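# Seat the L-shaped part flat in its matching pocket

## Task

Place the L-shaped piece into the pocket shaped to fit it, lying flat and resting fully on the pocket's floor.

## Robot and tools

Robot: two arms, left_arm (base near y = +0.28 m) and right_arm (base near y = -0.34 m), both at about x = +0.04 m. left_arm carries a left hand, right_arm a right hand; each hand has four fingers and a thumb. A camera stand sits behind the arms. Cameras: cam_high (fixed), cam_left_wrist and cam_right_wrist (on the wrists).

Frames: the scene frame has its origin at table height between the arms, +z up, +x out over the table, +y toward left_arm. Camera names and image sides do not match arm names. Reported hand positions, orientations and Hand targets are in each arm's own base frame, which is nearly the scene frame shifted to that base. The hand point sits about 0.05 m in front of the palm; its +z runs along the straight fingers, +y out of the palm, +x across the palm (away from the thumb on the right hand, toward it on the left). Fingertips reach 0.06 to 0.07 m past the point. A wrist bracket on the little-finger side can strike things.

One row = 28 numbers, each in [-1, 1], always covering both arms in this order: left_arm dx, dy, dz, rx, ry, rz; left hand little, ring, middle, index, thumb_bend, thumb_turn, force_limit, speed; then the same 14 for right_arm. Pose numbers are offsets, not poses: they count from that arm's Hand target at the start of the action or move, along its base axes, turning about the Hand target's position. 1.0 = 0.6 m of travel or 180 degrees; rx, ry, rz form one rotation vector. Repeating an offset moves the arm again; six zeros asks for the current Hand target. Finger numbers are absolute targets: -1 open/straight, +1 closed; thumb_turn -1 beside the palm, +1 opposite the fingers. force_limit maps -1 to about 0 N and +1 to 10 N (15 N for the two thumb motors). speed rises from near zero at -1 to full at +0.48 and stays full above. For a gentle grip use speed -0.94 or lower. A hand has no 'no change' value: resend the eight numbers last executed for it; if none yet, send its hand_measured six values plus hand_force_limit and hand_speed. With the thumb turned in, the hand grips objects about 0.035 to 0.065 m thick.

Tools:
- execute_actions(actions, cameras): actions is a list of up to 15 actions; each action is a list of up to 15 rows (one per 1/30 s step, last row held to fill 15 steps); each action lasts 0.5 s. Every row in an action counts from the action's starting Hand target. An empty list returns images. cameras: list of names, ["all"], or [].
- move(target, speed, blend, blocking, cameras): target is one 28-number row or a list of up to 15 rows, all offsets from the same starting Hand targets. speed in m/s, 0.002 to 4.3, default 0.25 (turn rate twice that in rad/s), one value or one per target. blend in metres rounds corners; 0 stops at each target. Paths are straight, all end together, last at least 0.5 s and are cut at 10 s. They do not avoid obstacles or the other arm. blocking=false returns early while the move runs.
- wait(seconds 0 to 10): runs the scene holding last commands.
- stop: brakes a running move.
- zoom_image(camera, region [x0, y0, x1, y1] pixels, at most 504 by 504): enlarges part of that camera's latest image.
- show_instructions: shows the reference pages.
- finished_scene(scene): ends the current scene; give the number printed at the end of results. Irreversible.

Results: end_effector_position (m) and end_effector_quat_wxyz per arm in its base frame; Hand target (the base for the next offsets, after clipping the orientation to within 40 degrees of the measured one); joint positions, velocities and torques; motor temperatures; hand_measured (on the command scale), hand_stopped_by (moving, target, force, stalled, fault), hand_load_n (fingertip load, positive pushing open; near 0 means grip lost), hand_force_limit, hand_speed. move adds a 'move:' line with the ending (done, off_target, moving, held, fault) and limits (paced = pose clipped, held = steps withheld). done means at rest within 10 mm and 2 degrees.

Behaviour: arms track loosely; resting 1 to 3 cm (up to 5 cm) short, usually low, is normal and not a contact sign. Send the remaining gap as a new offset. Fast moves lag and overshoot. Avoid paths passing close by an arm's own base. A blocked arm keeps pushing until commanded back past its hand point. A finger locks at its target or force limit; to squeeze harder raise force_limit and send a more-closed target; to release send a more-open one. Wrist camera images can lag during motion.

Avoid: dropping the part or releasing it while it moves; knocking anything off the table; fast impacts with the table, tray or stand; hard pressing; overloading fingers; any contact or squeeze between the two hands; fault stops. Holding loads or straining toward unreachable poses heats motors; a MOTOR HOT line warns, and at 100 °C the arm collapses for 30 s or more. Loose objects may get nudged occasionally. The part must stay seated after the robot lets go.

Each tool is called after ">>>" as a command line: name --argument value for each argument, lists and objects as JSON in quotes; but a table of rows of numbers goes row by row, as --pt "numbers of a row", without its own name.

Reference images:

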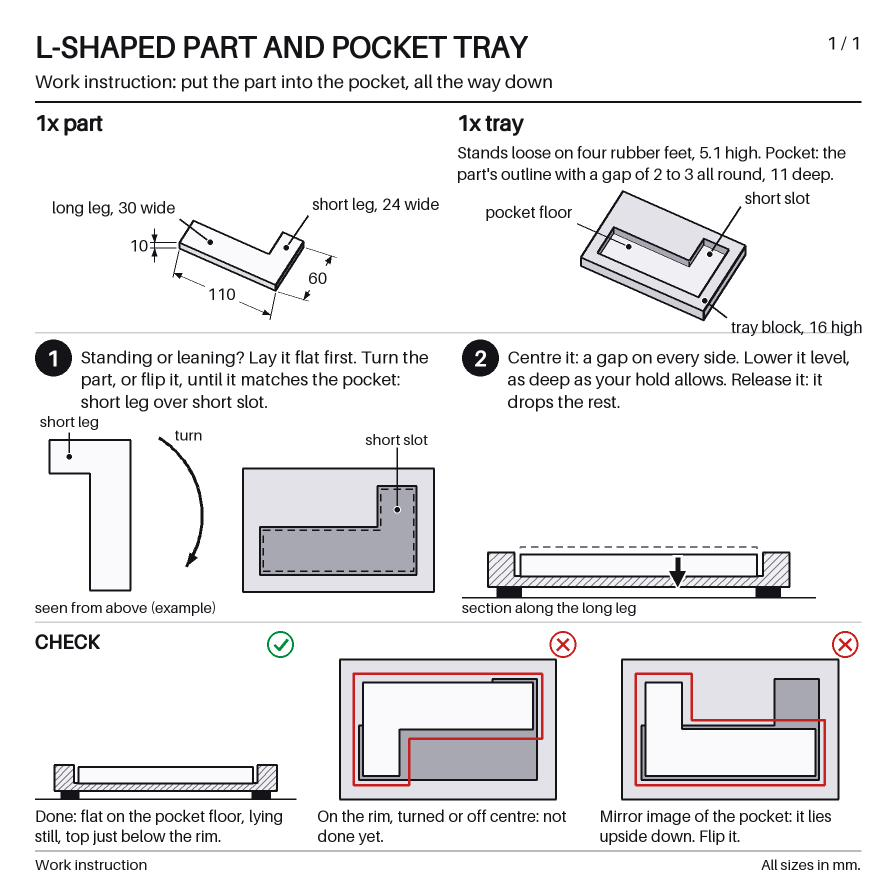

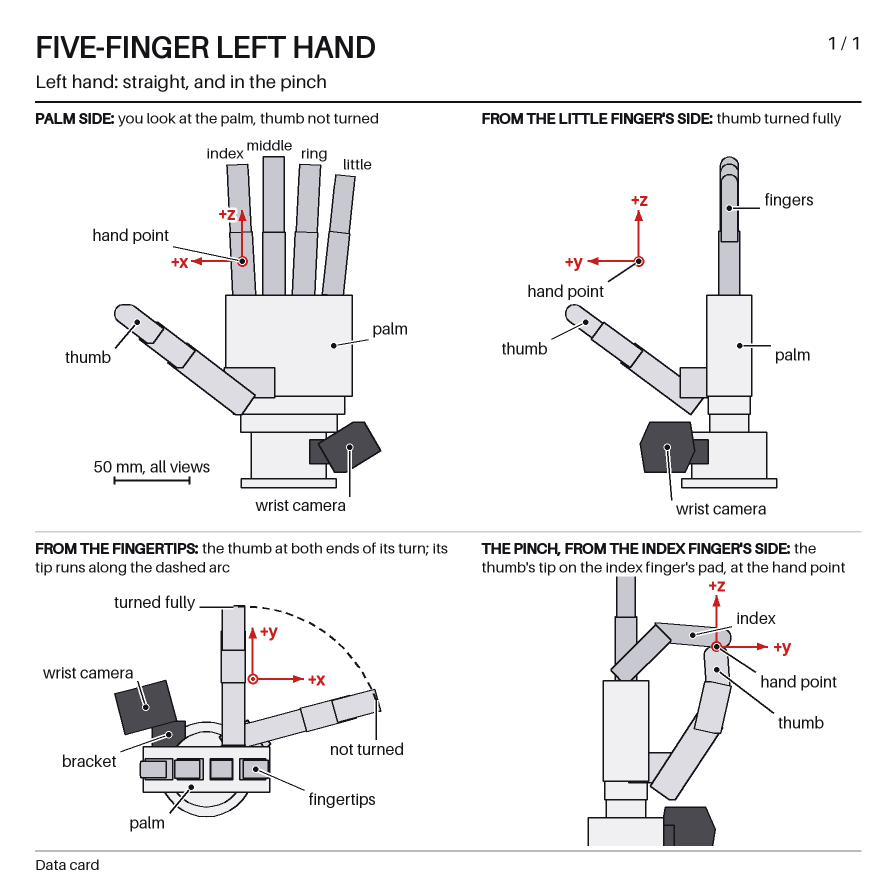

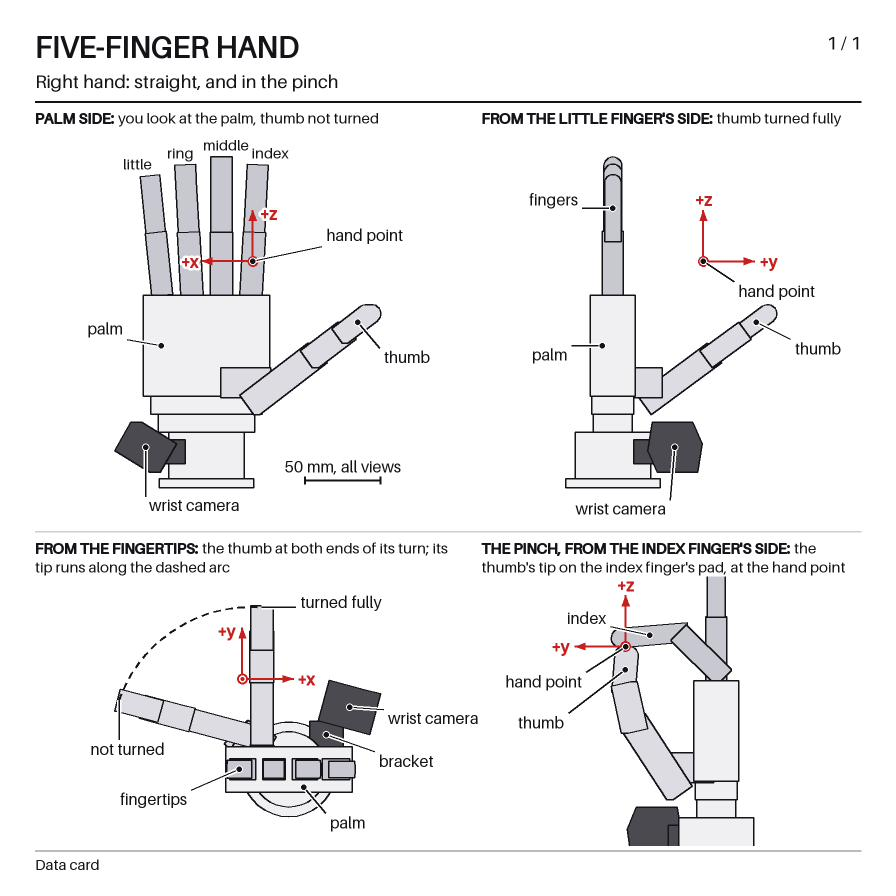

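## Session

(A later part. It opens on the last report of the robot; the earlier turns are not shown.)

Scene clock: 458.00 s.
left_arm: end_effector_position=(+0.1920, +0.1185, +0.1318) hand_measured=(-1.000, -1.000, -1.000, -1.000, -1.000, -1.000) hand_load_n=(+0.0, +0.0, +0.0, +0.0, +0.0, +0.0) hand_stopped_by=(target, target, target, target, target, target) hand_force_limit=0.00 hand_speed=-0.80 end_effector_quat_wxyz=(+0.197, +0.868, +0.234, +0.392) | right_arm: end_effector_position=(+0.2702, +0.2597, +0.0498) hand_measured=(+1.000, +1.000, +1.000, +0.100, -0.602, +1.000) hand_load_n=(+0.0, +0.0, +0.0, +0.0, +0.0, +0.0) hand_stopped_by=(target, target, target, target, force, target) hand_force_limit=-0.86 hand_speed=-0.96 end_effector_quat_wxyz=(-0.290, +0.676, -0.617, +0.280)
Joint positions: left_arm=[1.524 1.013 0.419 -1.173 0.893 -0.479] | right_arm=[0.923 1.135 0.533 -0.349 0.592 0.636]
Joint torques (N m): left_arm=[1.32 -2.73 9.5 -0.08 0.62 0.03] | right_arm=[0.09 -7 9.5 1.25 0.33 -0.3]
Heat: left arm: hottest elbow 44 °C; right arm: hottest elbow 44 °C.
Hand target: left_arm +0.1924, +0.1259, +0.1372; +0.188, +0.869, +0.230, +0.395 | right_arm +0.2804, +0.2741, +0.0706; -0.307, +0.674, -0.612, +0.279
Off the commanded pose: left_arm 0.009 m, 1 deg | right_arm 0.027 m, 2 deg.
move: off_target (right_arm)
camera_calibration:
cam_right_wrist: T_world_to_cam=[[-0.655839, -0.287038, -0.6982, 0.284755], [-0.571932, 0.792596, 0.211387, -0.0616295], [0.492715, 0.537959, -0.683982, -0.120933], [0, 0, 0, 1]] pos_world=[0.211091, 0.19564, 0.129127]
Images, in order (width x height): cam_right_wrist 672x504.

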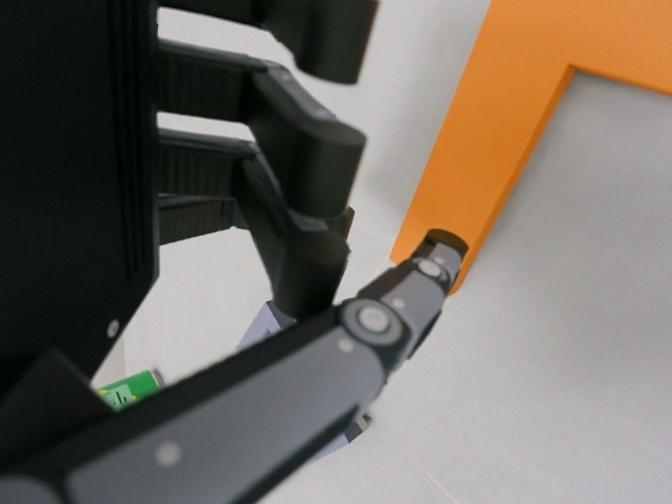

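>>> move --pt "0 0 0 0 0 0 -1 -1 -1 -1 -1 -1 0 -0.8 0 0 0 0 0 0 1 1 1 0.1 -1 1 -0.5 -0.5" --pt "0 0 0 0 0 0 -1 -1 -1 -1 -1 -1 0 -0.8 -0.0113 -0.0193 -0.0677 0 0 0 1 1 1 0.1 -1 1 -0.5 -0.5" --pt "0 0 0 0 0 0 -1 -1 -1 -1 -1 -1 0 -0.8 -0.0113 -0.0193 -0.1052 0 0 0 1 1 1 0.1 -1 1 -0.5 -0.5" --speed 0.06 --cameras '["cam_right_wrist"]'

Scene clock: 563.93 s.
left_arm: end_effector_position=(+0.1920, +0.1185, +0.1318) hand_measured=(-1.000, -1.000, -1.000, -1.000, -1.000, -1.000) hand_load_n=(+0.0, +0.0, +0.0, +0.0, +0.0, +0.0) hand_stopped_by=(target, target, target, target, target, target) hand_force_limit=0.00 hand_speed=-0.80 end_effector_quat_wxyz=(+0.197, +0.868, +0.234, +0.392) | right_arm: end_effector_position=(+0.2745, +0.2659, +0.0140) hand_measured=(+1.000, +1.000, +1.000, +0.100, -1.000, +1.000) hand_load_n=(+0.0, +0.0, +0.0, -0.5, +0.0, +0.0) hand_stopped_by=(target, target, target, target, target, target) hand_force_limit=-0.50 hand_speed=-0.50 end_effector_quat_wxyz=(-0.312, +0.668, -0.616, +0.277)
Joint positions: left_arm=[1.524 1.013 0.419 -1.173 0.893 -0.479] | right_arm=[0.923 1.234 0.461 -0.127 0.59 0.63]
Joint torques (N m): left_arm=[1.32 -2.73 9.47 -0.06 0.62 0.03] | right_arm=[-0.5 -5.77 5.14 2.14 0.25 -0.29]
Heat: left arm: hottest elbow 44 °C; right arm: hottest elbow 47 °C.
Hand target: left_arm +0.1924, +0.1259, +0.1372; +0.188, +0.869, +0.230, +0.395 | right_arm +0.2737, +0.2627, +0.0076; -0.307, +0.674, -0.612, +0.279
Off the commanded pose: left_arm 0.009 m, 1 deg | right_arm 0.007 m, 1 deg.
move: done
camera_calibration:
cam_right_wrist: T_world_to_cam=[[-0.633072, -0.263975, -0.727693, 0.252482], [-0.582716, 0.781335, 0.223513, -0.0507257], [0.50957, 0.565538, -0.648464, -0.163251], [0, 0, 0, 1]] pos_world=[0.213469, 0.198607, 0.0892046]
Images, in order (width x height): cam_right_wrist 672x504.

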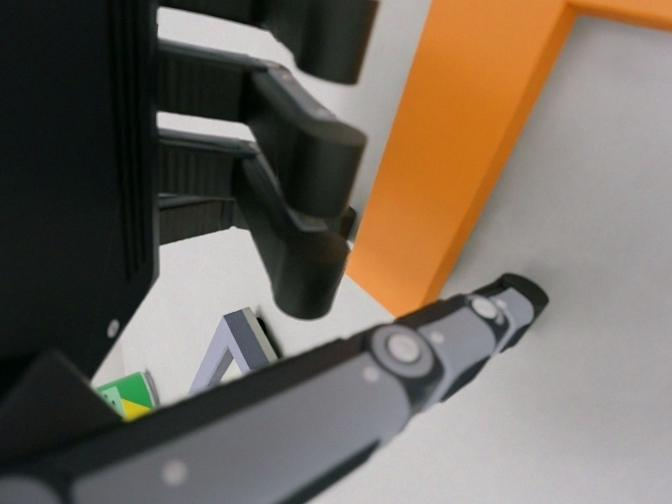

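>>> move --pt "0 0 0 0 0 0 -1 -1 -1 -1 -1 -1 0 -0.8 0 0 0 0 0 0 1 1 1 0.1 0.1 1 -0.45 -0.9" --pt "0 0 0 0 0 0 -1 -1 -1 -1 -1 -1 0 -0.8 0.01 0.01 0.25 0 0 0 1 1 1 0.1 0.1 1 -0.45 -0.9" --speed 0.08 --cameras '["cam_right_wrist"]'

Scene clock: 574.30 s.
left_arm: end_effector_position=(+0.1920, +0.1185, +0.1318) hand_measured=(-1.000, -1.000, -1.000, -1.000, -1.000, -1.000) hand_load_n=(+0.0, -0.5, +0.0, +0.0, +0.0, +0.0) hand_stopped_by=(target, target, target, target, target, target) hand_force_limit=0.00 hand_speed=-0.80 end_effector_quat_wxyz=(+0.197, +0.868, +0.234, +0.392) | right_arm: end_effector_position=(+0.2687, +0.2590, +0.1320) hand_measured=(+1.000, +1.000, +1.000, +0.100, -0.586, +1.000) hand_load_n=(+0.0, +0.0, +0.0, +4.5, +4.0, -2.5) hand_stopped_by=(target, target, target, target, force, target) hand_force_limit=-0.45 hand_speed=-0.90 end_effector_quat_wxyz=(-0.289, +0.680, -0.613, +0.279)
Joint positions: left_arm=[1.524 1.013 0.419 -1.173 0.893 -0.479] | right_arm=[0.923 0.998 0.687 -0.64 0.587 0.626]
Joint torques (N m): left_arm=[1.38 -2.78 9.48 -0.08 0.62 0.03] | right_arm=[-0.73 -6.12 10.76 1.33 0.31 -0.29]
Heat: left arm: hottest elbow 44 °C; right arm: hottest elbow 46 °C.
Hand target: left_arm +0.1924, +0.1259, +0.1372; +0.188, +0.869, +0.230, +0.395 | right_arm +0.2796, +0.2687, +0.1574; -0.307, +0.674, -0.612, +0.279
Off the commanded pose: left_arm 0.009 m, 1 deg | right_arm 0.029 m, 2 deg.
move: off_target (right_arm)
camera_calibration:
cam_right_wrist: T_world_to_cam=[[-0.654873, -0.296523, -0.695137, 0.342844], [-0.57911, 0.787876, 0.209484, -0.0759052], [0.485564, 0.539746, -0.687678, -0.0616489], [0, 0, 0, 1]] pos_world=[0.210496, 0.19474, 0.21183]
Images, in order (width x height): cam_right_wrist 672x504.

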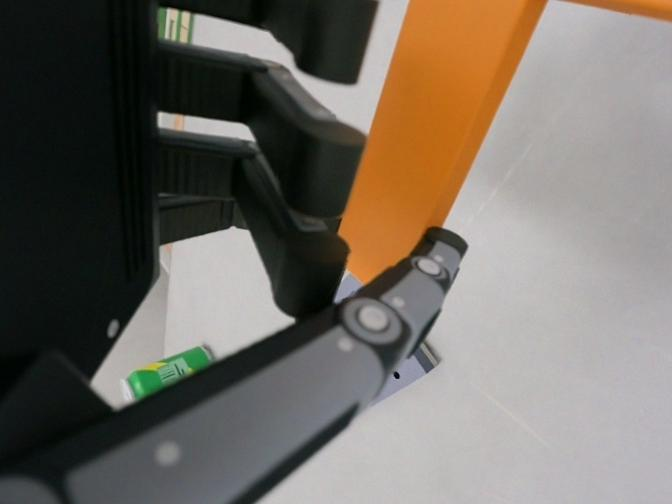

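>>> move --target '[0,0,0,0,0,0,-1,-1,-1,-1,-1,-1,0,-0.8,0.02,0,0.05,0.4146,0.0407,0,1,1,1,0.1,0.1,1,-0.45,-0.9]' --speed 0.15 --cameras '["cam_right_wrist","cam_high"]'

Scene clock: 583.70 s.
left_arm: end_effector_position=(+0.1920, +0.1185, +0.1318) hand_measured=(-1.000, -1.000, -1.000, -1.000, -1.000, -1.000) hand_load_n=(+0.0, +0.0, +0.0, +0.0, +0.0, +0.0) hand_stopped_by=(target, target, target, target, target, target) hand_force_limit=0.00 hand_speed=-0.80 end_effector_quat_wxyz=(+0.197, +0.868, +0.234, +0.392) | right_arm: end_effector_position=(+0.2901, +0.2716, +0.1882) hand_measured=(+1.000, +1.000, +1.000, +0.100, -0.586, +1.000) hand_load_n=(+0.0, +0.0, +0.0, +4.5, +3.5, -2.5) hand_stopped_by=(target, target, target, target, force, target) hand_force_limit=-0.45 hand_speed=-0.90 end_effector_quat_wxyz=(+0.615, -0.374, +0.669, +0.185)
Joint positions: left_arm=[1.524 1.013 0.419 -1.173 0.893 -0.479] | right_arm=[0.406 0.996 0.226 0.58 -0.39 1.281]
Joint torques (N m): left_arm=[1.38 -2.78 9.47 -0.08 0.62 0.04] | right_arm=[-0.79 -3.37 5.74 2.86 -0.29 0.06]
Heat: left arm: hottest elbow 44 °C; right arm: hottest elbow 47 °C.
Hand target: left_arm +0.1924, +0.1259, +0.1372; +0.188, +0.869, +0.230, +0.395 | right_arm +0.2917, +0.2687, +0.1875; +0.616, -0.365, +0.672, +0.189
Off the commanded pose: left_arm 0.009 m, 1 deg | right_arm 0.003 m, 1 deg.
move: done
camera_calibration:
cam_right_wrist: T_world_to_cam=[[-0.719683, 0.559263, -0.411438, 0.132604], [-0.51566, -0.0337368, 0.856129, -0.00219679], [0.464921, 0.828304, 0.312669, -0.300789], [0, 0, 0, 1]] pos_world=[0.234143, 0.17491, 0.150487]
Images, in order (width x height): cam_high 672x504, cam_right_wrist 672x504.

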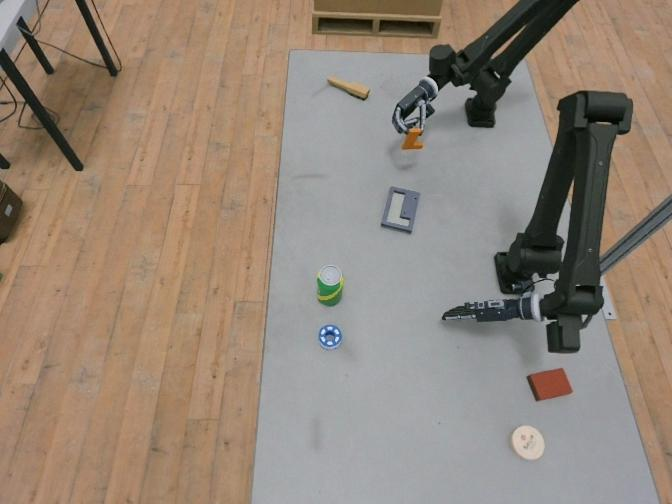

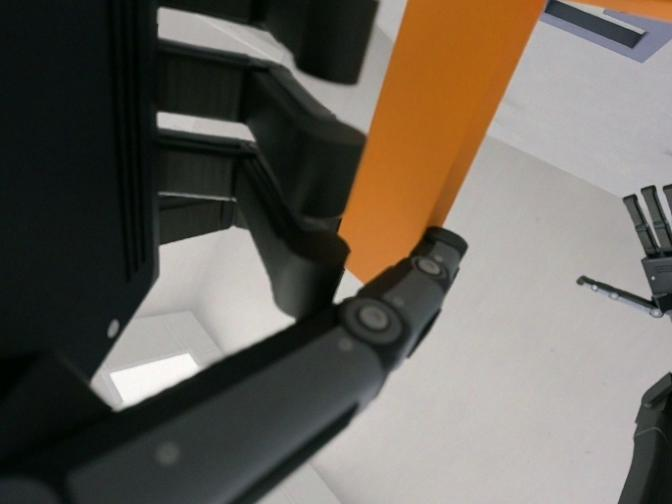

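>>> move --target '[0,0,0,0,0,0,-1,-1,-1,-1,-1,-1,0,-0.8,0,0,-0.145,0,0,0,1,1,1,0.1,0.1,1,-0.45,-0.9]' --speed 0.1 --cameras '["cam_right_wrist","cam_high"]'

Scene clock: 597.93 s.
left_arm: end_effector_position=(+0.1920, +0.1185, +0.1318) hand_measured=(-1.000, -1.000, -1.000, -1.000, -1.000, -1.000) hand_load_n=(+0.0, +0.0, +0.0, +0.0, +0.0, +0.0) hand_stopped_by=(target, target, target, target, target, target) hand_force_limit=0.00 hand_speed=-0.80 end_effector_quat_wxyz=(+0.197, +0.868, +0.234, +0.392) | right_arm: end_effector_position=(+0.2908, +0.2719, +0.1002) hand_measured=(+1.000, +1.000, +1.000, +0.100, -0.586, +1.000) hand_load_n=(+0.0, +0.0, +0.0, +4.5, +3.5, -2.5) hand_stopped_by=(target, target, target, target, force, target) hand_force_limit=-0.45 hand_speed=-0.90 end_effector_quat_wxyz=(+0.615, -0.374, +0.669, +0.186)
Joint positions: left_arm=[1.524 1.013 0.419 -1.173 0.893 -0.479] | right_arm=[0.406 1.574 0.153 1.232 -0.39 1.282]
Joint torques (N m): left_arm=[1.32 -2.78 9.48 -0.08 0.62 0.03] | right_arm=[-0.62 -6.53 2.09 2.8 -0.26 0.09]
Heat: left arm: hottest elbow 44 °C; right arm: hottest elbow 45 °C.
Hand target: left_arm +0.1924, +0.1259, +0.1372; +0.188, +0.869, +0.230, +0.395 | right_arm +0.2917, +0.2687, +0.1004; +0.615, -0.365, +0.672, +0.189
Off the commanded pose: left_arm 0.009 m, 1 deg | right_arm 0.003 m, 1 deg.
move: done
camera_calibration:
cam_right_wrist: T_world_to_cam=[[-0.720103, 0.55951, -0.410365, 0.0966964], [-0.514923, -0.0344993, 0.856542, 0.0735894], [0.465087, 0.828105, 0.312948, -0.273968], [0, 0, 0, 1]] pos_world=[0.234943, 0.17531, 0.0623861]
Images, in order (width x height): cam_high 672x504, cam_right_wrist 672x504.

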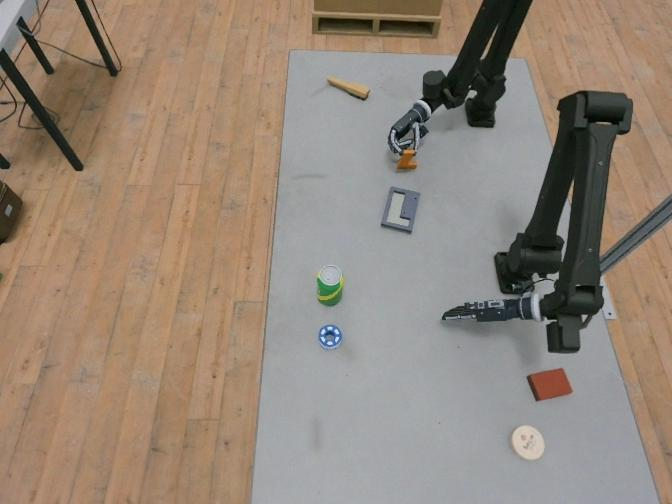

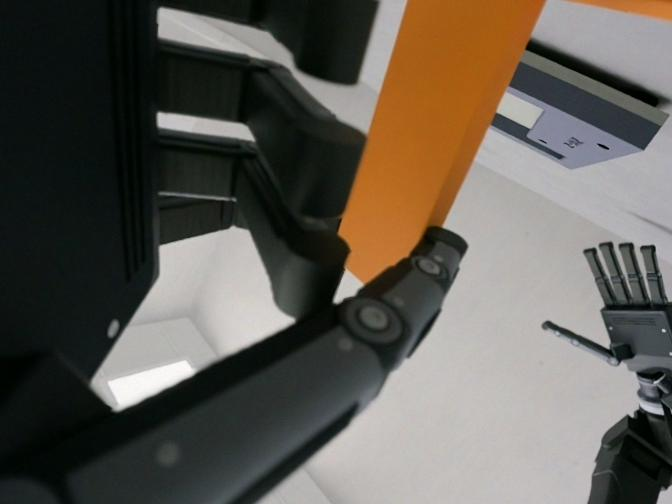

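>>> move --target '[0,0,0,0,0,0,-1,-1,-1,-1,-1,-1,0,-0.8,0,0,-0.027,0,0,0,1,1,1,0.1,0.1,1,-0.45,-0.9]' --speed 0.05 --cameras '["cam_right_wrist","cam_high"]'

>>> zoom_image --camera "cam_high" --region '[360, 100, 460, 180]'

Scene clock: 605.50 s.
left_arm: end_effector_position=(+0.1920, +0.1185, +0.1318) hand_measured=(-1.000, -1.000, -1.000, -1.000, -1.000, -1.000) hand_load_n=(+0.0, +0.0, +0.0, +0.0, +0.0, +0.0) hand_stopped_by=(target, target, target, target, target, target) hand_force_limit=0.00 hand_speed=-0.80 end_effector_quat_wxyz=(+0.197, +0.868, +0.234, +0.392) | right_arm: end_effector_position=(+0.2911, +0.2721, +0.0960) hand_measured=(+1.000, +1.000, +1.000, +0.100, -0.586, +1.000) hand_load_n=(+0.0, +0.0, +0.0, +7.0, +4.5, +2.0) hand_stopped_by=(target, target, target, target, force, target) hand_force_limit=-0.45 hand_speed=-0.90 end_effector_quat_wxyz=(+0.624, -0.361, +0.664, +0.197)
Joint positions: left_arm=[1.524 1.013 0.419 -1.173 0.893 -0.479] | right_arm=[0.406 1.689 0.153 1.381 -0.393 1.32]
Joint torques (N m): left_arm=[1.32 -2.78 9.46 -0.06 0.63 0.03] | right_arm=[-0.79 -5.6 1.44 2.04 -0.11 -0.24]
Heat: left arm: hottest elbow 44 °C; right arm: hottest elbow 44 °C.
Hand target: left_arm +0.1924, +0.1259, +0.1372; +0.188, +0.869, +0.230, +0.395 | right_arm +0.2917, +0.2687, +0.0844; +0.616, -0.365, +0.672, +0.189
Off the commanded pose: left_arm 0.009 m, 1 deg | right_arm 0.012 m, 2 deg.
move: off_target (right_arm)
camera_calibration:
cam_right_wrist: T_world_to_cam=[[-0.716851, 0.577382, -0.390838, 0.0874051], [-0.518887, -0.0673704, 0.852184, 0.0878055], [0.465705, 0.81369, 0.34789, -0.27254], [0, 0, 0, 1]] pos_world=[0.235141, 0.177212, 0.054149]
Images, in order (width x height): cam_high 672x504, cam_right_wrist 672x504.

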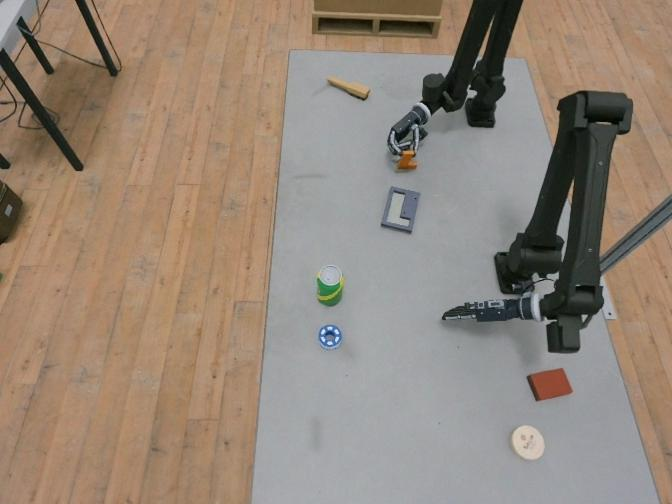

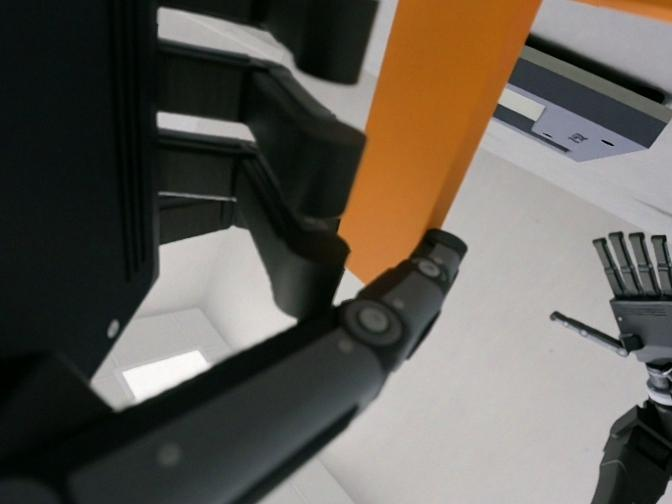

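Scaled by 5.040 from the camera's 672x504 image, which has a finer 960x720 frame.

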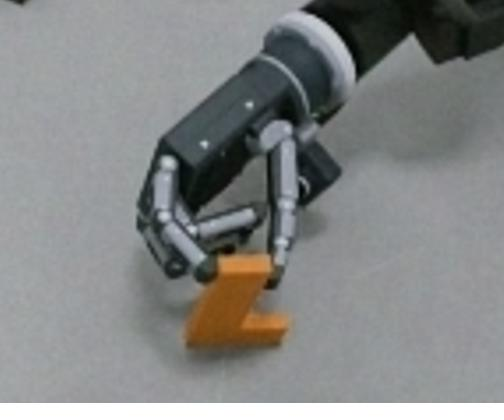

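>>> move --target '[0,0,0,0,0,0,-1,-1,-1,-1,-1,-1,0,-0.8,0.004,-0.0417,0.006,0,0,0,1,1,1,0.1,0.1,1,-0.45,-0.9]' --speed 0.04 --cameras '["cam_right_wrist","cam_high"]'

>>> zoom_image --camera "cam_high" --region '[360, 100, 460, 180]'

Scene clock: 615.57 s.
left_arm: end_effector_position=(+0.1920, +0.1185, +0.1318) hand_measured=(-1.000, -1.000, -1.000, -1.000, -1.000, -1.000) hand_load_n=(+0.0, +0.0, +0.0, +0.0, +0.0, +0.0) hand_stopped_by=(target, target, target, target, target, target) hand_force_limit=0.00 hand_speed=-0.80 end_effector_quat_wxyz=(+0.197, +0.868, +0.234, +0.392) | right_arm: end_effector_position=(+0.2961, +0.2483, +0.0977) hand_measured=(+1.000, +1.000, +1.000, +0.100, -0.586, +1.000) hand_load_n=(+0.0, +0.0, +0.0, +3.5, +3.5, +1.0) hand_stopped_by=(target, target, target, target, force, target) hand_force_limit=-0.45 hand_speed=-0.90 end_effector_quat_wxyz=(+0.622, -0.355, +0.667, +0.204)
Joint positions: left_arm=[1.524 1.013 0.419 -1.173 0.893 -0.479] | right_arm=[0.296 1.682 0.144 1.376 -0.504 1.32]
Joint torques (N m): left_arm=[1.32 -2.78 9.47 -0.08 0.62 0.04] | right_arm=[-0.32 -7.18 0.88 1.29 -0.11 -0.51]
Heat: left arm: hottest elbow 44 °C; right arm: hottest elbow 43 °C.
Hand target: left_arm +0.1924, +0.1259, +0.1372; +0.188, +0.869, +0.230, +0.395 | right_arm +0.2941, +0.2437, +0.0879; +0.616, -0.365, +0.672, +0.189
Off the commanded pose: left_arm 0.009 m, 1 deg | right_arm 0.011 m, 2 deg.
move: off_target (right_arm)
camera_calibration:
cam_right_wrist: T_world_to_cam=[[-0.721365, 0.583238, -0.373451, 0.103527], [-0.507932, -0.0789915, 0.857768, 0.0864007], [0.470783, 0.808451, 0.353227, -0.256749], [0, 0, 0, 1]] pos_world=[0.23944, 0.154014, 0.0552412]
Images, in order (width x height): cam_high 672x504, cam_right_wrist 672x504.

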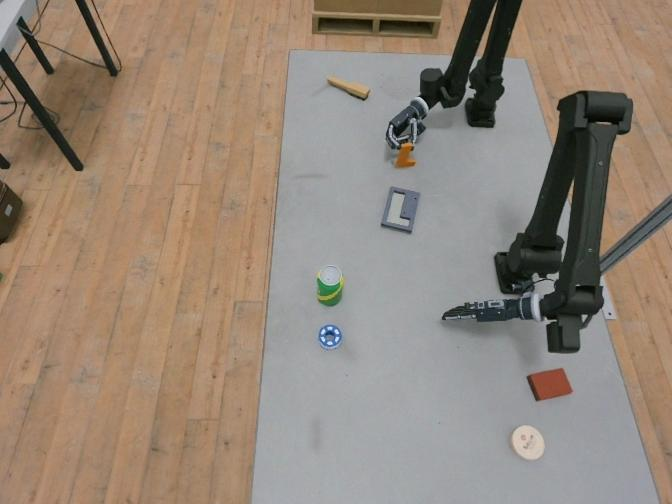

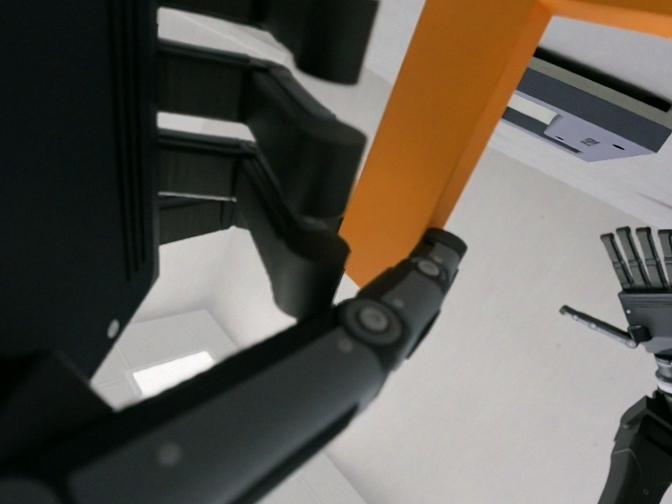

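Scaled by 5.040 from the camera's 672x504 image, which has a finer 960x720 frame.

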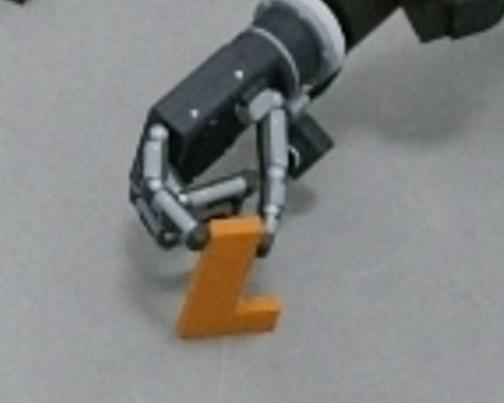

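>>> move --target '[0,0,0,0,0,0,-1,-1,-1,-1,-1,-1,0,-0.8,0.0057,-0.058,-0.0067,-0.2211,-0.0217,0,1,1,1,0.1,0.1,1,-0.45,-0.9]' --speed 0.06 --cameras '["cam_right_wrist","cam_high"]'

>>> zoom_image --camera "cam_high" --region '[360, 100, 460, 180]'

Scene clock: 636.23 s.
left_arm: end_effector_position=(+0.1920, +0.1185, +0.1318) hand_measured=(-1.000, -1.000, -1.000, -1.000, -1.000, -1.000) hand_load_n=(+0.0, +0.0, +0.0, +0.0, +0.0, +0.0) hand_stopped_by=(target, target, target, target, target, target) hand_force_limit=0.00 hand_speed=-0.80 end_effector_quat_wxyz=(+0.197, +0.868, +0.234, +0.392) | right_arm: end_effector_position=(+0.2825, +0.2007, +0.0621) hand_measured=(+1.000, +1.000, +1.000, +0.100, -0.586, +1.000) hand_load_n=(+0.0, +0.0, +0.0, +1.5, +1.0, -0.5) hand_stopped_by=(target, target, target, target, force, target) hand_force_limit=-0.45 hand_speed=-0.90 end_effector_quat_wxyz=(+0.459, -0.555, +0.692, -0.054)
Joint positions: left_arm=[1.524 1.013 0.419 -1.173 0.893 -0.479] | right_arm=[0.344 0.915 0.242 0.053 -0.176 0.654]
Joint torques (N m): left_arm=[1.32 -2.73 9.47 -0.09 0.62 0.03] | right_arm=[0.79 -4.19 9.68 1.68 -0.04 -0.29]
Heat: left arm: hottest elbow 44 °C; right arm: hottest elbow 41 °C.
Hand target: left_arm +0.1924, +0.1259, +0.1372; +0.188, +0.869, +0.230, +0.395 | right_arm +0.2975, +0.2089, +0.0839; +0.477, -0.559, +0.676, -0.063
Off the commanded pose: left_arm 0.009 m, 1 deg | right_arm 0.028 m, 3 deg.
move: off_target (right_arm)
camera_calibration:
cam_right_wrist: T_world_to_cam=[[-0.709801, 0.181784, -0.680542, 0.204667], [-0.519831, 0.516789, 0.680224, 0.0010932], [0.47535, 0.83659, -0.272321, -0.167433], [0, 0, 0, 1]] pos_world=[0.22543, 0.102303, 0.0929448]
Images, in order (width x height): cam_high 672x504, cam_right_wrist 672x504.

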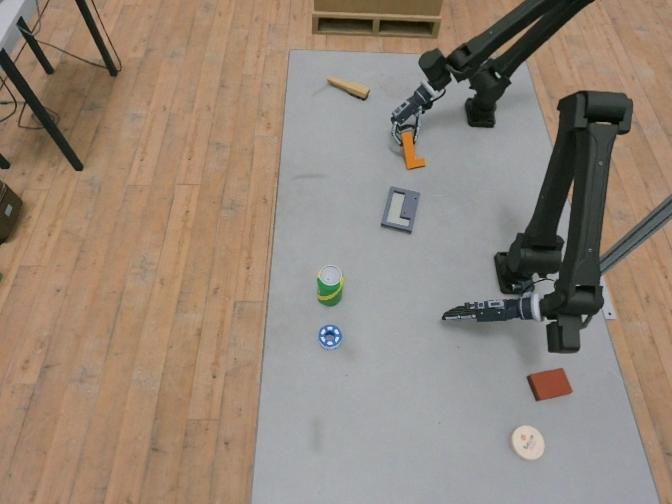

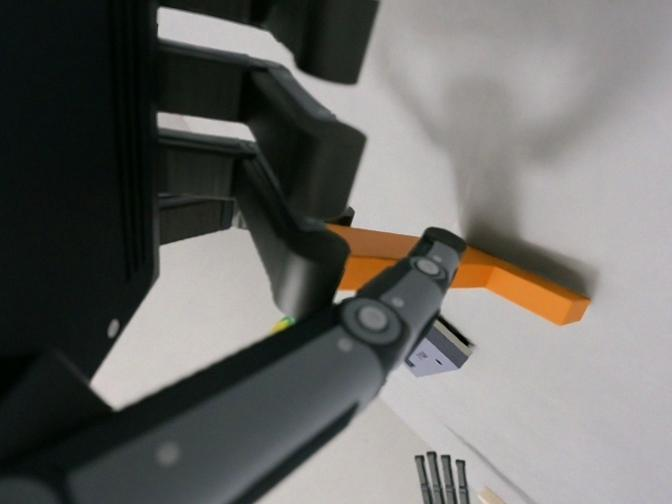

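Scaled by 5.040 from the camera's 672x504 image, which has a finer 960x720 frame.

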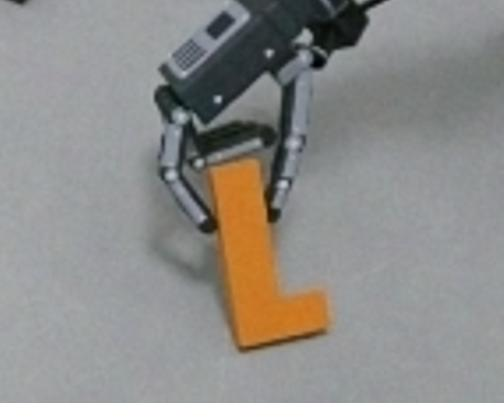

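>>> move --target '[0,0,0,0,0,0,-1,-1,-1,-1,-1,-1,0,-0.8,-0.0158,-0.0565,-0.0798,-0.1935,-0.019,0,1,1,1,0.1,0.1,1,-0.45,-0.9]' --speed 0.06 --cameras '["cam_right_wrist","cam_high"]'

>>> zoom_image --camera "cam_high" --region '[360, 100, 460, 180]'

Scene clock: 651.70 s.
left_arm: end_effector_position=(+0.1920, +0.1185, +0.1318) hand_measured=(-1.000, -1.000, -1.000, -1.000, -1.000, -1.000) hand_load_n=(+0.0, +0.0, +0.0, +0.0, +0.0, +0.0) hand_stopped_by=(target, target, target, target, target, target) hand_force_limit=0.00 hand_speed=-0.80 end_effector_quat_wxyz=(+0.197, +0.868, +0.234, +0.392) | right_arm: end_effector_position=(+0.2747, +0.1631, +0.0194) hand_measured=(+1.000, +1.000, +1.000, +0.100, -0.584, +1.000) hand_load_n=(+0.0, +0.0, +0.0, +0.5, +0.0, +0.0) hand_stopped_by=(target, target, target, target, force, target) hand_force_limit=-0.45 hand_speed=-0.90 end_effector_quat_wxyz=(-0.296, +0.671, -0.622, +0.274)
Joint positions: left_arm=[1.524 1.013 0.419 -1.173 0.893 -0.479] | right_arm=[0.621 0.956 0.309 -0.171 0.391 0.387]
Joint torques (N m): left_arm=[1.32 -2.73 9.48 -0.08 0.62 0.03] | right_arm=[0.91 -3.37 9.58 1.44 0.39 -0.3]
Heat: left arm: hottest elbow 45 °C; right arm: hottest elbow 43 °C.
Hand target: left_arm +0.1924, +0.1259, +0.1372; +0.188, +0.869, +0.230, +0.395 | right_arm +0.2880, +0.1749, +0.0360; -0.307, +0.674, -0.611, +0.279
Off the commanded pose: left_arm 0.009 m, 1 deg | right_arm 0.024 m, 2 deg.
move: off_target (right_arm)
camera_calibration:
cam_right_wrist: T_world_to_cam=[[-0.657783, -0.268146, -0.70386, 0.236363], [-0.567344, 0.791044, 0.228844, 0.0226239], [0.495421, 0.549861, -0.672466, -0.0948263], [0, 0, 0, 1]] pos_world=[0.21529, 0.0976245, 0.0974219]
Images, in order (width x height): cam_high 672x504, cam_right_wrist 672x504.

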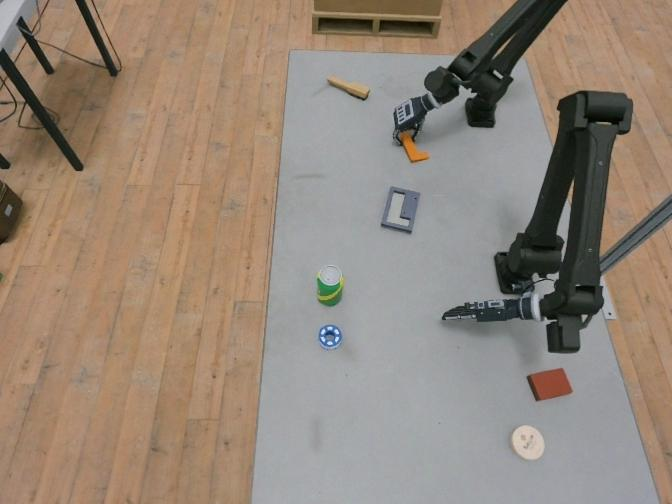

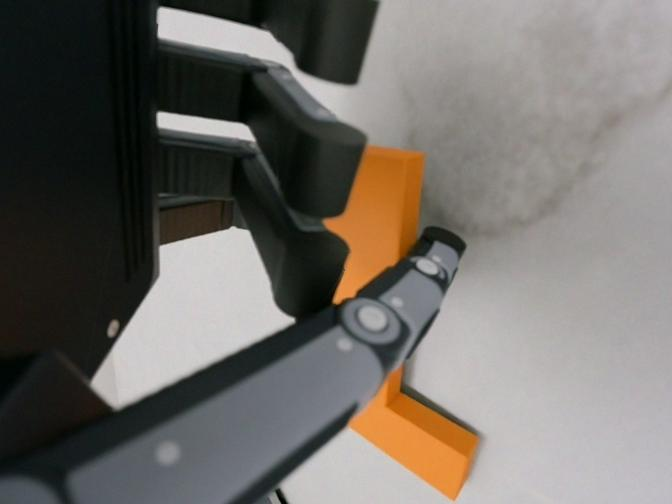

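Scaled by 5.040 from the camera's 672x504 image, which has a finer 960x720 frame.

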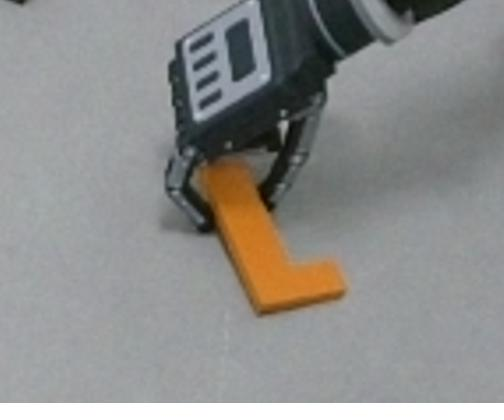

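>>> move --target '[0,0,0,0,0,0,-1,-1,-1,-1,-1,-1,0,-0.8,0,0,-0.005,0,0,0,1,1,1,0.1,-1,1,-0.45,-0.8]' --speed 0.06 --cameras '["cam_right_wrist","cam_high"]'

>>> zoom_image --camera "cam_high" --region '[360, 100, 460, 180]'

Scene clock: 660.07 s.
left_arm: end_effector_position=(+0.1920, +0.1185, +0.1318) hand_measured=(-1.000, -1.000, -1.000, -1.000, -1.000, -1.000) hand_load_n=(+0.0, +0.0, +0.0, +0.0, +0.0, +0.0) hand_stopped_by=(target, target, target, target, target, target) hand_force_limit=0.00 hand_speed=-0.80 end_effector_quat_wxyz=(+0.197, +0.868, +0.234, +0.392) | right_arm: end_effector_position=(+0.2739, +0.1626, +0.0171) hand_measured=(+1.000, +1.000, +1.000, +0.100, -1.000, +1.000) hand_load_n=(+0.0, +0.0, +0.0, +0.0, +0.0, +0.0) hand_stopped_by=(target, target, target, target, target, target) hand_force_limit=-0.45 hand_speed=-0.80 end_effector_quat_wxyz=(-0.293, +0.673, -0.622, +0.273)
Joint positions: left_arm=[1.524 1.013 0.419 -1.173 0.893 -0.479] | right_arm=[0.621 0.964 0.309 -0.172 0.391 0.387]
Joint torques (N m): left_arm=[1.32 -2.73 9.47 -0.08 0.62 0.04] | right_arm=[0.56 -3.19 9.24 1.95 0.4 -0.29]
Heat: left arm: hottest elbow 45 °C; right arm: hottest elbow 43 °C.
Hand target: left_arm +0.1924, +0.1259, +0.1372; +0.188, +0.869, +0.230, +0.395 | right_arm +0.2879, +0.1750, +0.0329; -0.307, +0.674, -0.611, +0.279
Off the commanded pose: left_arm 0.009 m, 1 deg | right_arm 0.025 m, 2 deg.
move: off_target (right_arm)
camera_calibration:
cam_right_wrist: T_world_to_cam=[[-0.662027, -0.272468, -0.698199, 0.235812], [-0.566458, 0.7919, 0.228078, 0.0226974], [0.49076, 0.546494, -0.678601, -0.0937826], [0, 0, 0, 1]] pos_world=[0.214996, 0.0975288, 0.0958259]
Images, in order (width x height): cam_high 672x504, cam_right_wrist 672x504.

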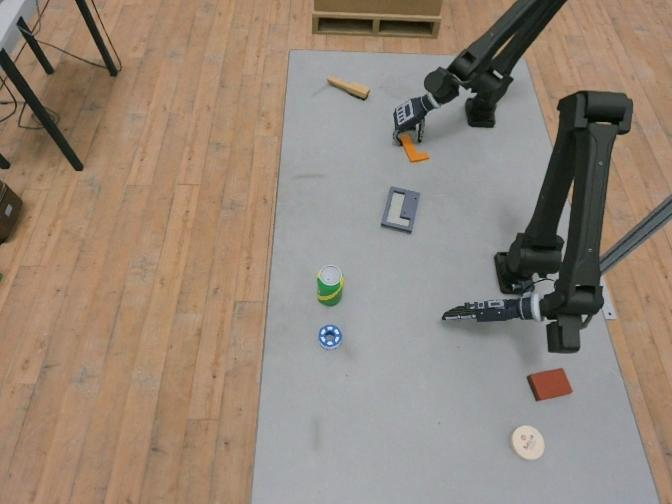

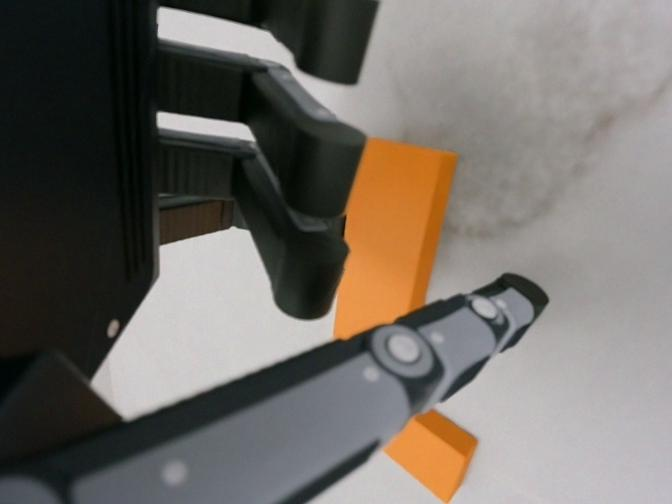

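Scaled by 5.040 from the camera's 672x504 image, which has a finer 960x720 frame.

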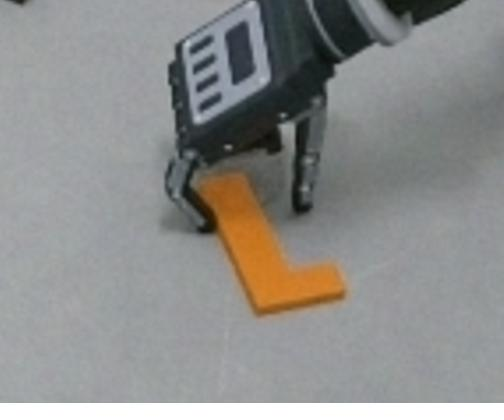

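>>> move --target '[0,0,0,0,0,0,-1,-1,-1,-1,-1,-1,0,-0.8,0.01,0.0,0.2,0,0,0,1,1,1,0.1,-1,1,-0.45,-0.8]' --speed 0.12 --cameras '["cam_right_wrist","cam_high"]'

>>> zoom_image --camera "cam_high" --region '[350, 110, 470, 240]'

Scene clock: 667.40 s.
left_arm: end_effector_position=(+0.1920, +0.1185, +0.1318) hand_measured=(-1.000, -1.000, -1.000, -1.000, -1.000, -1.000) hand_load_n=(+0.0, +0.0, +0.0, +0.0, +0.0, +0.0) hand_stopped_by=(target, target, target, target, target, target) hand_force_limit=0.00 hand_speed=-0.80 end_effector_quat_wxyz=(+0.197, +0.868, +0.234, +0.392) | right_arm: end_effector_position=(+0.2823, +0.1689, +0.1266) hand_measured=(+1.000, +1.000, +1.000, +0.100, -1.000, +1.000) hand_load_n=(+0.0, +0.0, +0.0, +0.0, +0.0, +0.0) hand_stopped_by=(target, target, target, target, target, target) hand_force_limit=-0.45 hand_speed=-0.80 end_effector_quat_wxyz=(-0.289, +0.679, -0.617, +0.273)
Joint positions: left_arm=[1.524 1.013 0.419 -1.173 0.893 -0.479] | right_arm=[0.621 0.798 0.558 -0.592 0.387 0.374]
Joint torques (N m): left_arm=[1.32 -2.73 9.46 -0.06 0.62 0.03] | right_arm=[-0.5 -4.01 11.06 1.32 0.12 -0.28]
Heat: left arm: hottest elbow 45 °C; right arm: hottest elbow 44 °C.
Hand target: left_arm +0.1924, +0.1259, +0.1372; +0.188, +0.869, +0.230, +0.395 | right_arm +0.2940, +0.1750, +0.1531; -0.307, +0.674, -0.611, +0.279
Off the commanded pose: left_arm 0.009 m, 1 deg | right_arm 0.029 m, 2 deg.
move: off_target (right_arm)
camera_calibration:
cam_right_wrist: T_world_to_cam=[[-0.662693, -0.287312, -0.691584, 0.3214], [-0.57422, 0.787755, 0.222966, 0.00109313], [0.480738, 0.54488, -0.68702, -0.0228527], [0, 0, 0, 1]] pos_world=[0.224603, 0.103933, 0.206331]
Images, in order (width x height): cam_high 672x504, cam_right_wrist 672x504.

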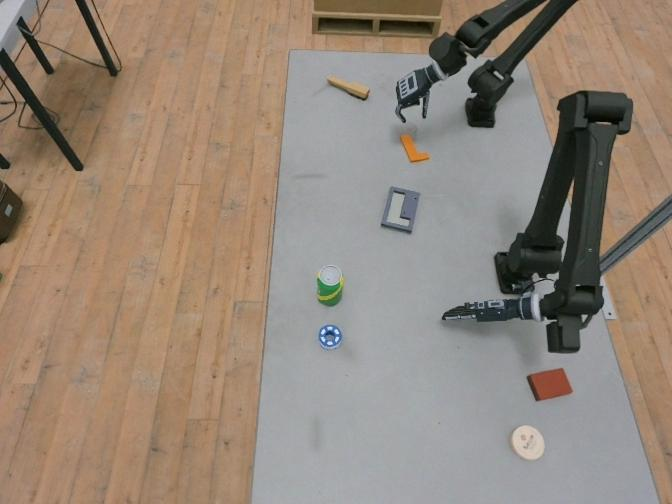

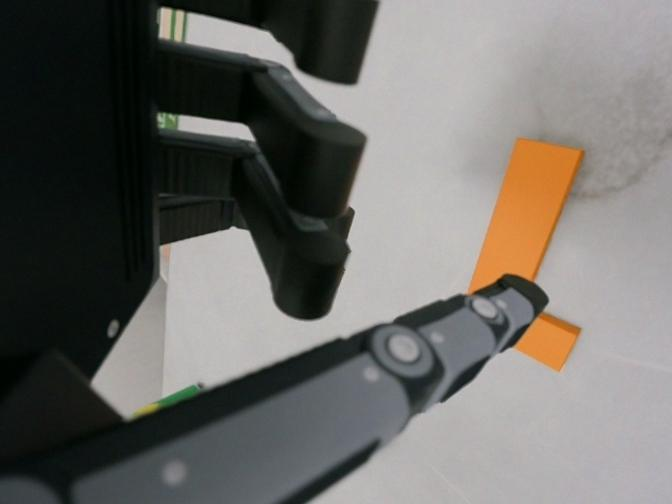

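Scaled by 3.877 from the camera's 672x504 image, which has a finer 960x720 frame.

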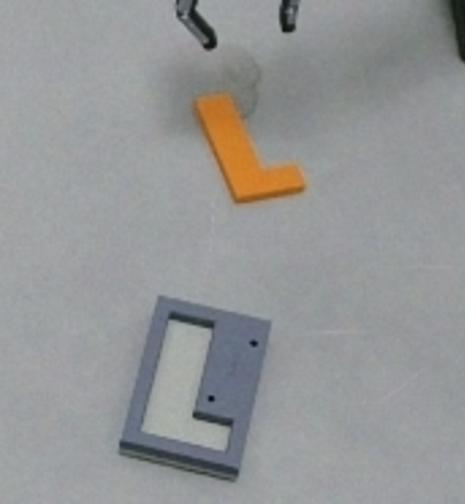

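>>> move --target '[0,0,0,0,0,0,-1,-1,-1,-1,-1,-1,0,-0.8,0.035,0.4083,0.0615,0,0,0,1,1,0.1,0.1,-1,1,-0.45,-0.4]' --speed 0.25 --cameras '["cam_right_wrist"]'

Scene clock: 701.77 s.
left_arm: end_effector_position=(+0.1920, +0.1185, +0.1318) hand_measured=(-1.000, -1.000, -1.000, -1.000, -1.000, -1.000) hand_load_n=(+0.5, +0.0, +0.0, +0.0, +0.0, +0.0) hand_stopped_by=(target, target, target, target, target, target) hand_force_limit=0.00 hand_speed=-0.80 end_effector_quat_wxyz=(+0.197, +0.868, +0.234, +0.392) | right_arm: end_effector_position=(+0.3079, +0.4041, +0.1728) hand_measured=(+1.000, +1.000, +0.100, +0.100, -1.000, +1.000) hand_load_n=(+0.0, +0.0, +0.0, +0.0, +0.0, +0.0) hand_stopped_by=(target, target, target, target, target, target) hand_force_limit=-0.45 hand_speed=-0.40 end_effector_quat_wxyz=(-0.292, +0.684, -0.605, +0.283)
Joint positions: left_arm=[1.524 1.013 0.419 -1.173 0.893 -0.479] | right_arm=[1.059 1.378 1.103 -0.743 0.667 0.741]
Joint torques (N m): left_arm=[1.32 -2.73 9.46 -0.06 0.62 0.03] | right_arm=[0.03 -10.05 10.7 1.2 0.67 0.01]
Motor temperatures (°C): left_arm=[34 25 45 29 33 24] | right_arm=[32 31 50 30 25 28]
Heat: left arm: hottest elbow 45 °C; right arm: hottest elbow 50 °C.
Hand target: left_arm +0.1924, +0.1259, +0.1372; +0.188, +0.869, +0.230, +0.395 | right_arm +0.3149, +0.4199, +0.1898; -0.307, +0.674, -0.611, +0.279
Off the commanded pose: left_arm 0.009 m, 1 deg | right_arm 0.024 m, 2 deg.
move: off_target (right_arm)
camera_calibration:
cam_right_wrist: T_world_to_cam=[[-0.64171, -0.311072, -0.70103, 0.442713], [-0.593093, 0.780803, 0.196437, -0.166591], [0.48626, 0.541832, -0.685543, -0.132236], [0, 0, 0, 1]] pos_world=[0.24959, 0.33944, 0.252426]
Images, in order (width x height): cam_right_wrist 672x504.

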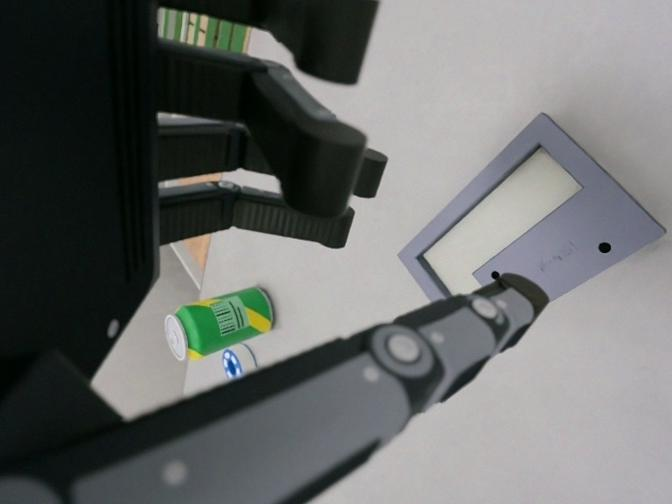

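>>> zoom_image --camera "cam_right_wrist" --region '[380, 90, 672, 309]'

Scaled by 1.726 from the camera's 672x504 image, which has a finer 960x720 frame.

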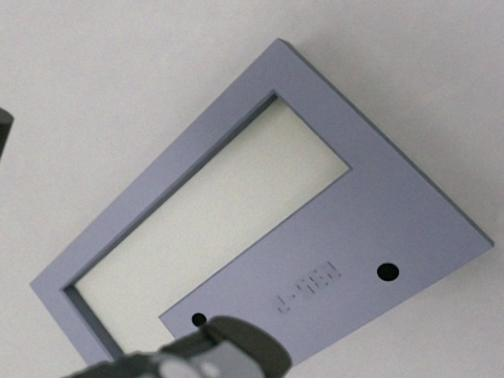

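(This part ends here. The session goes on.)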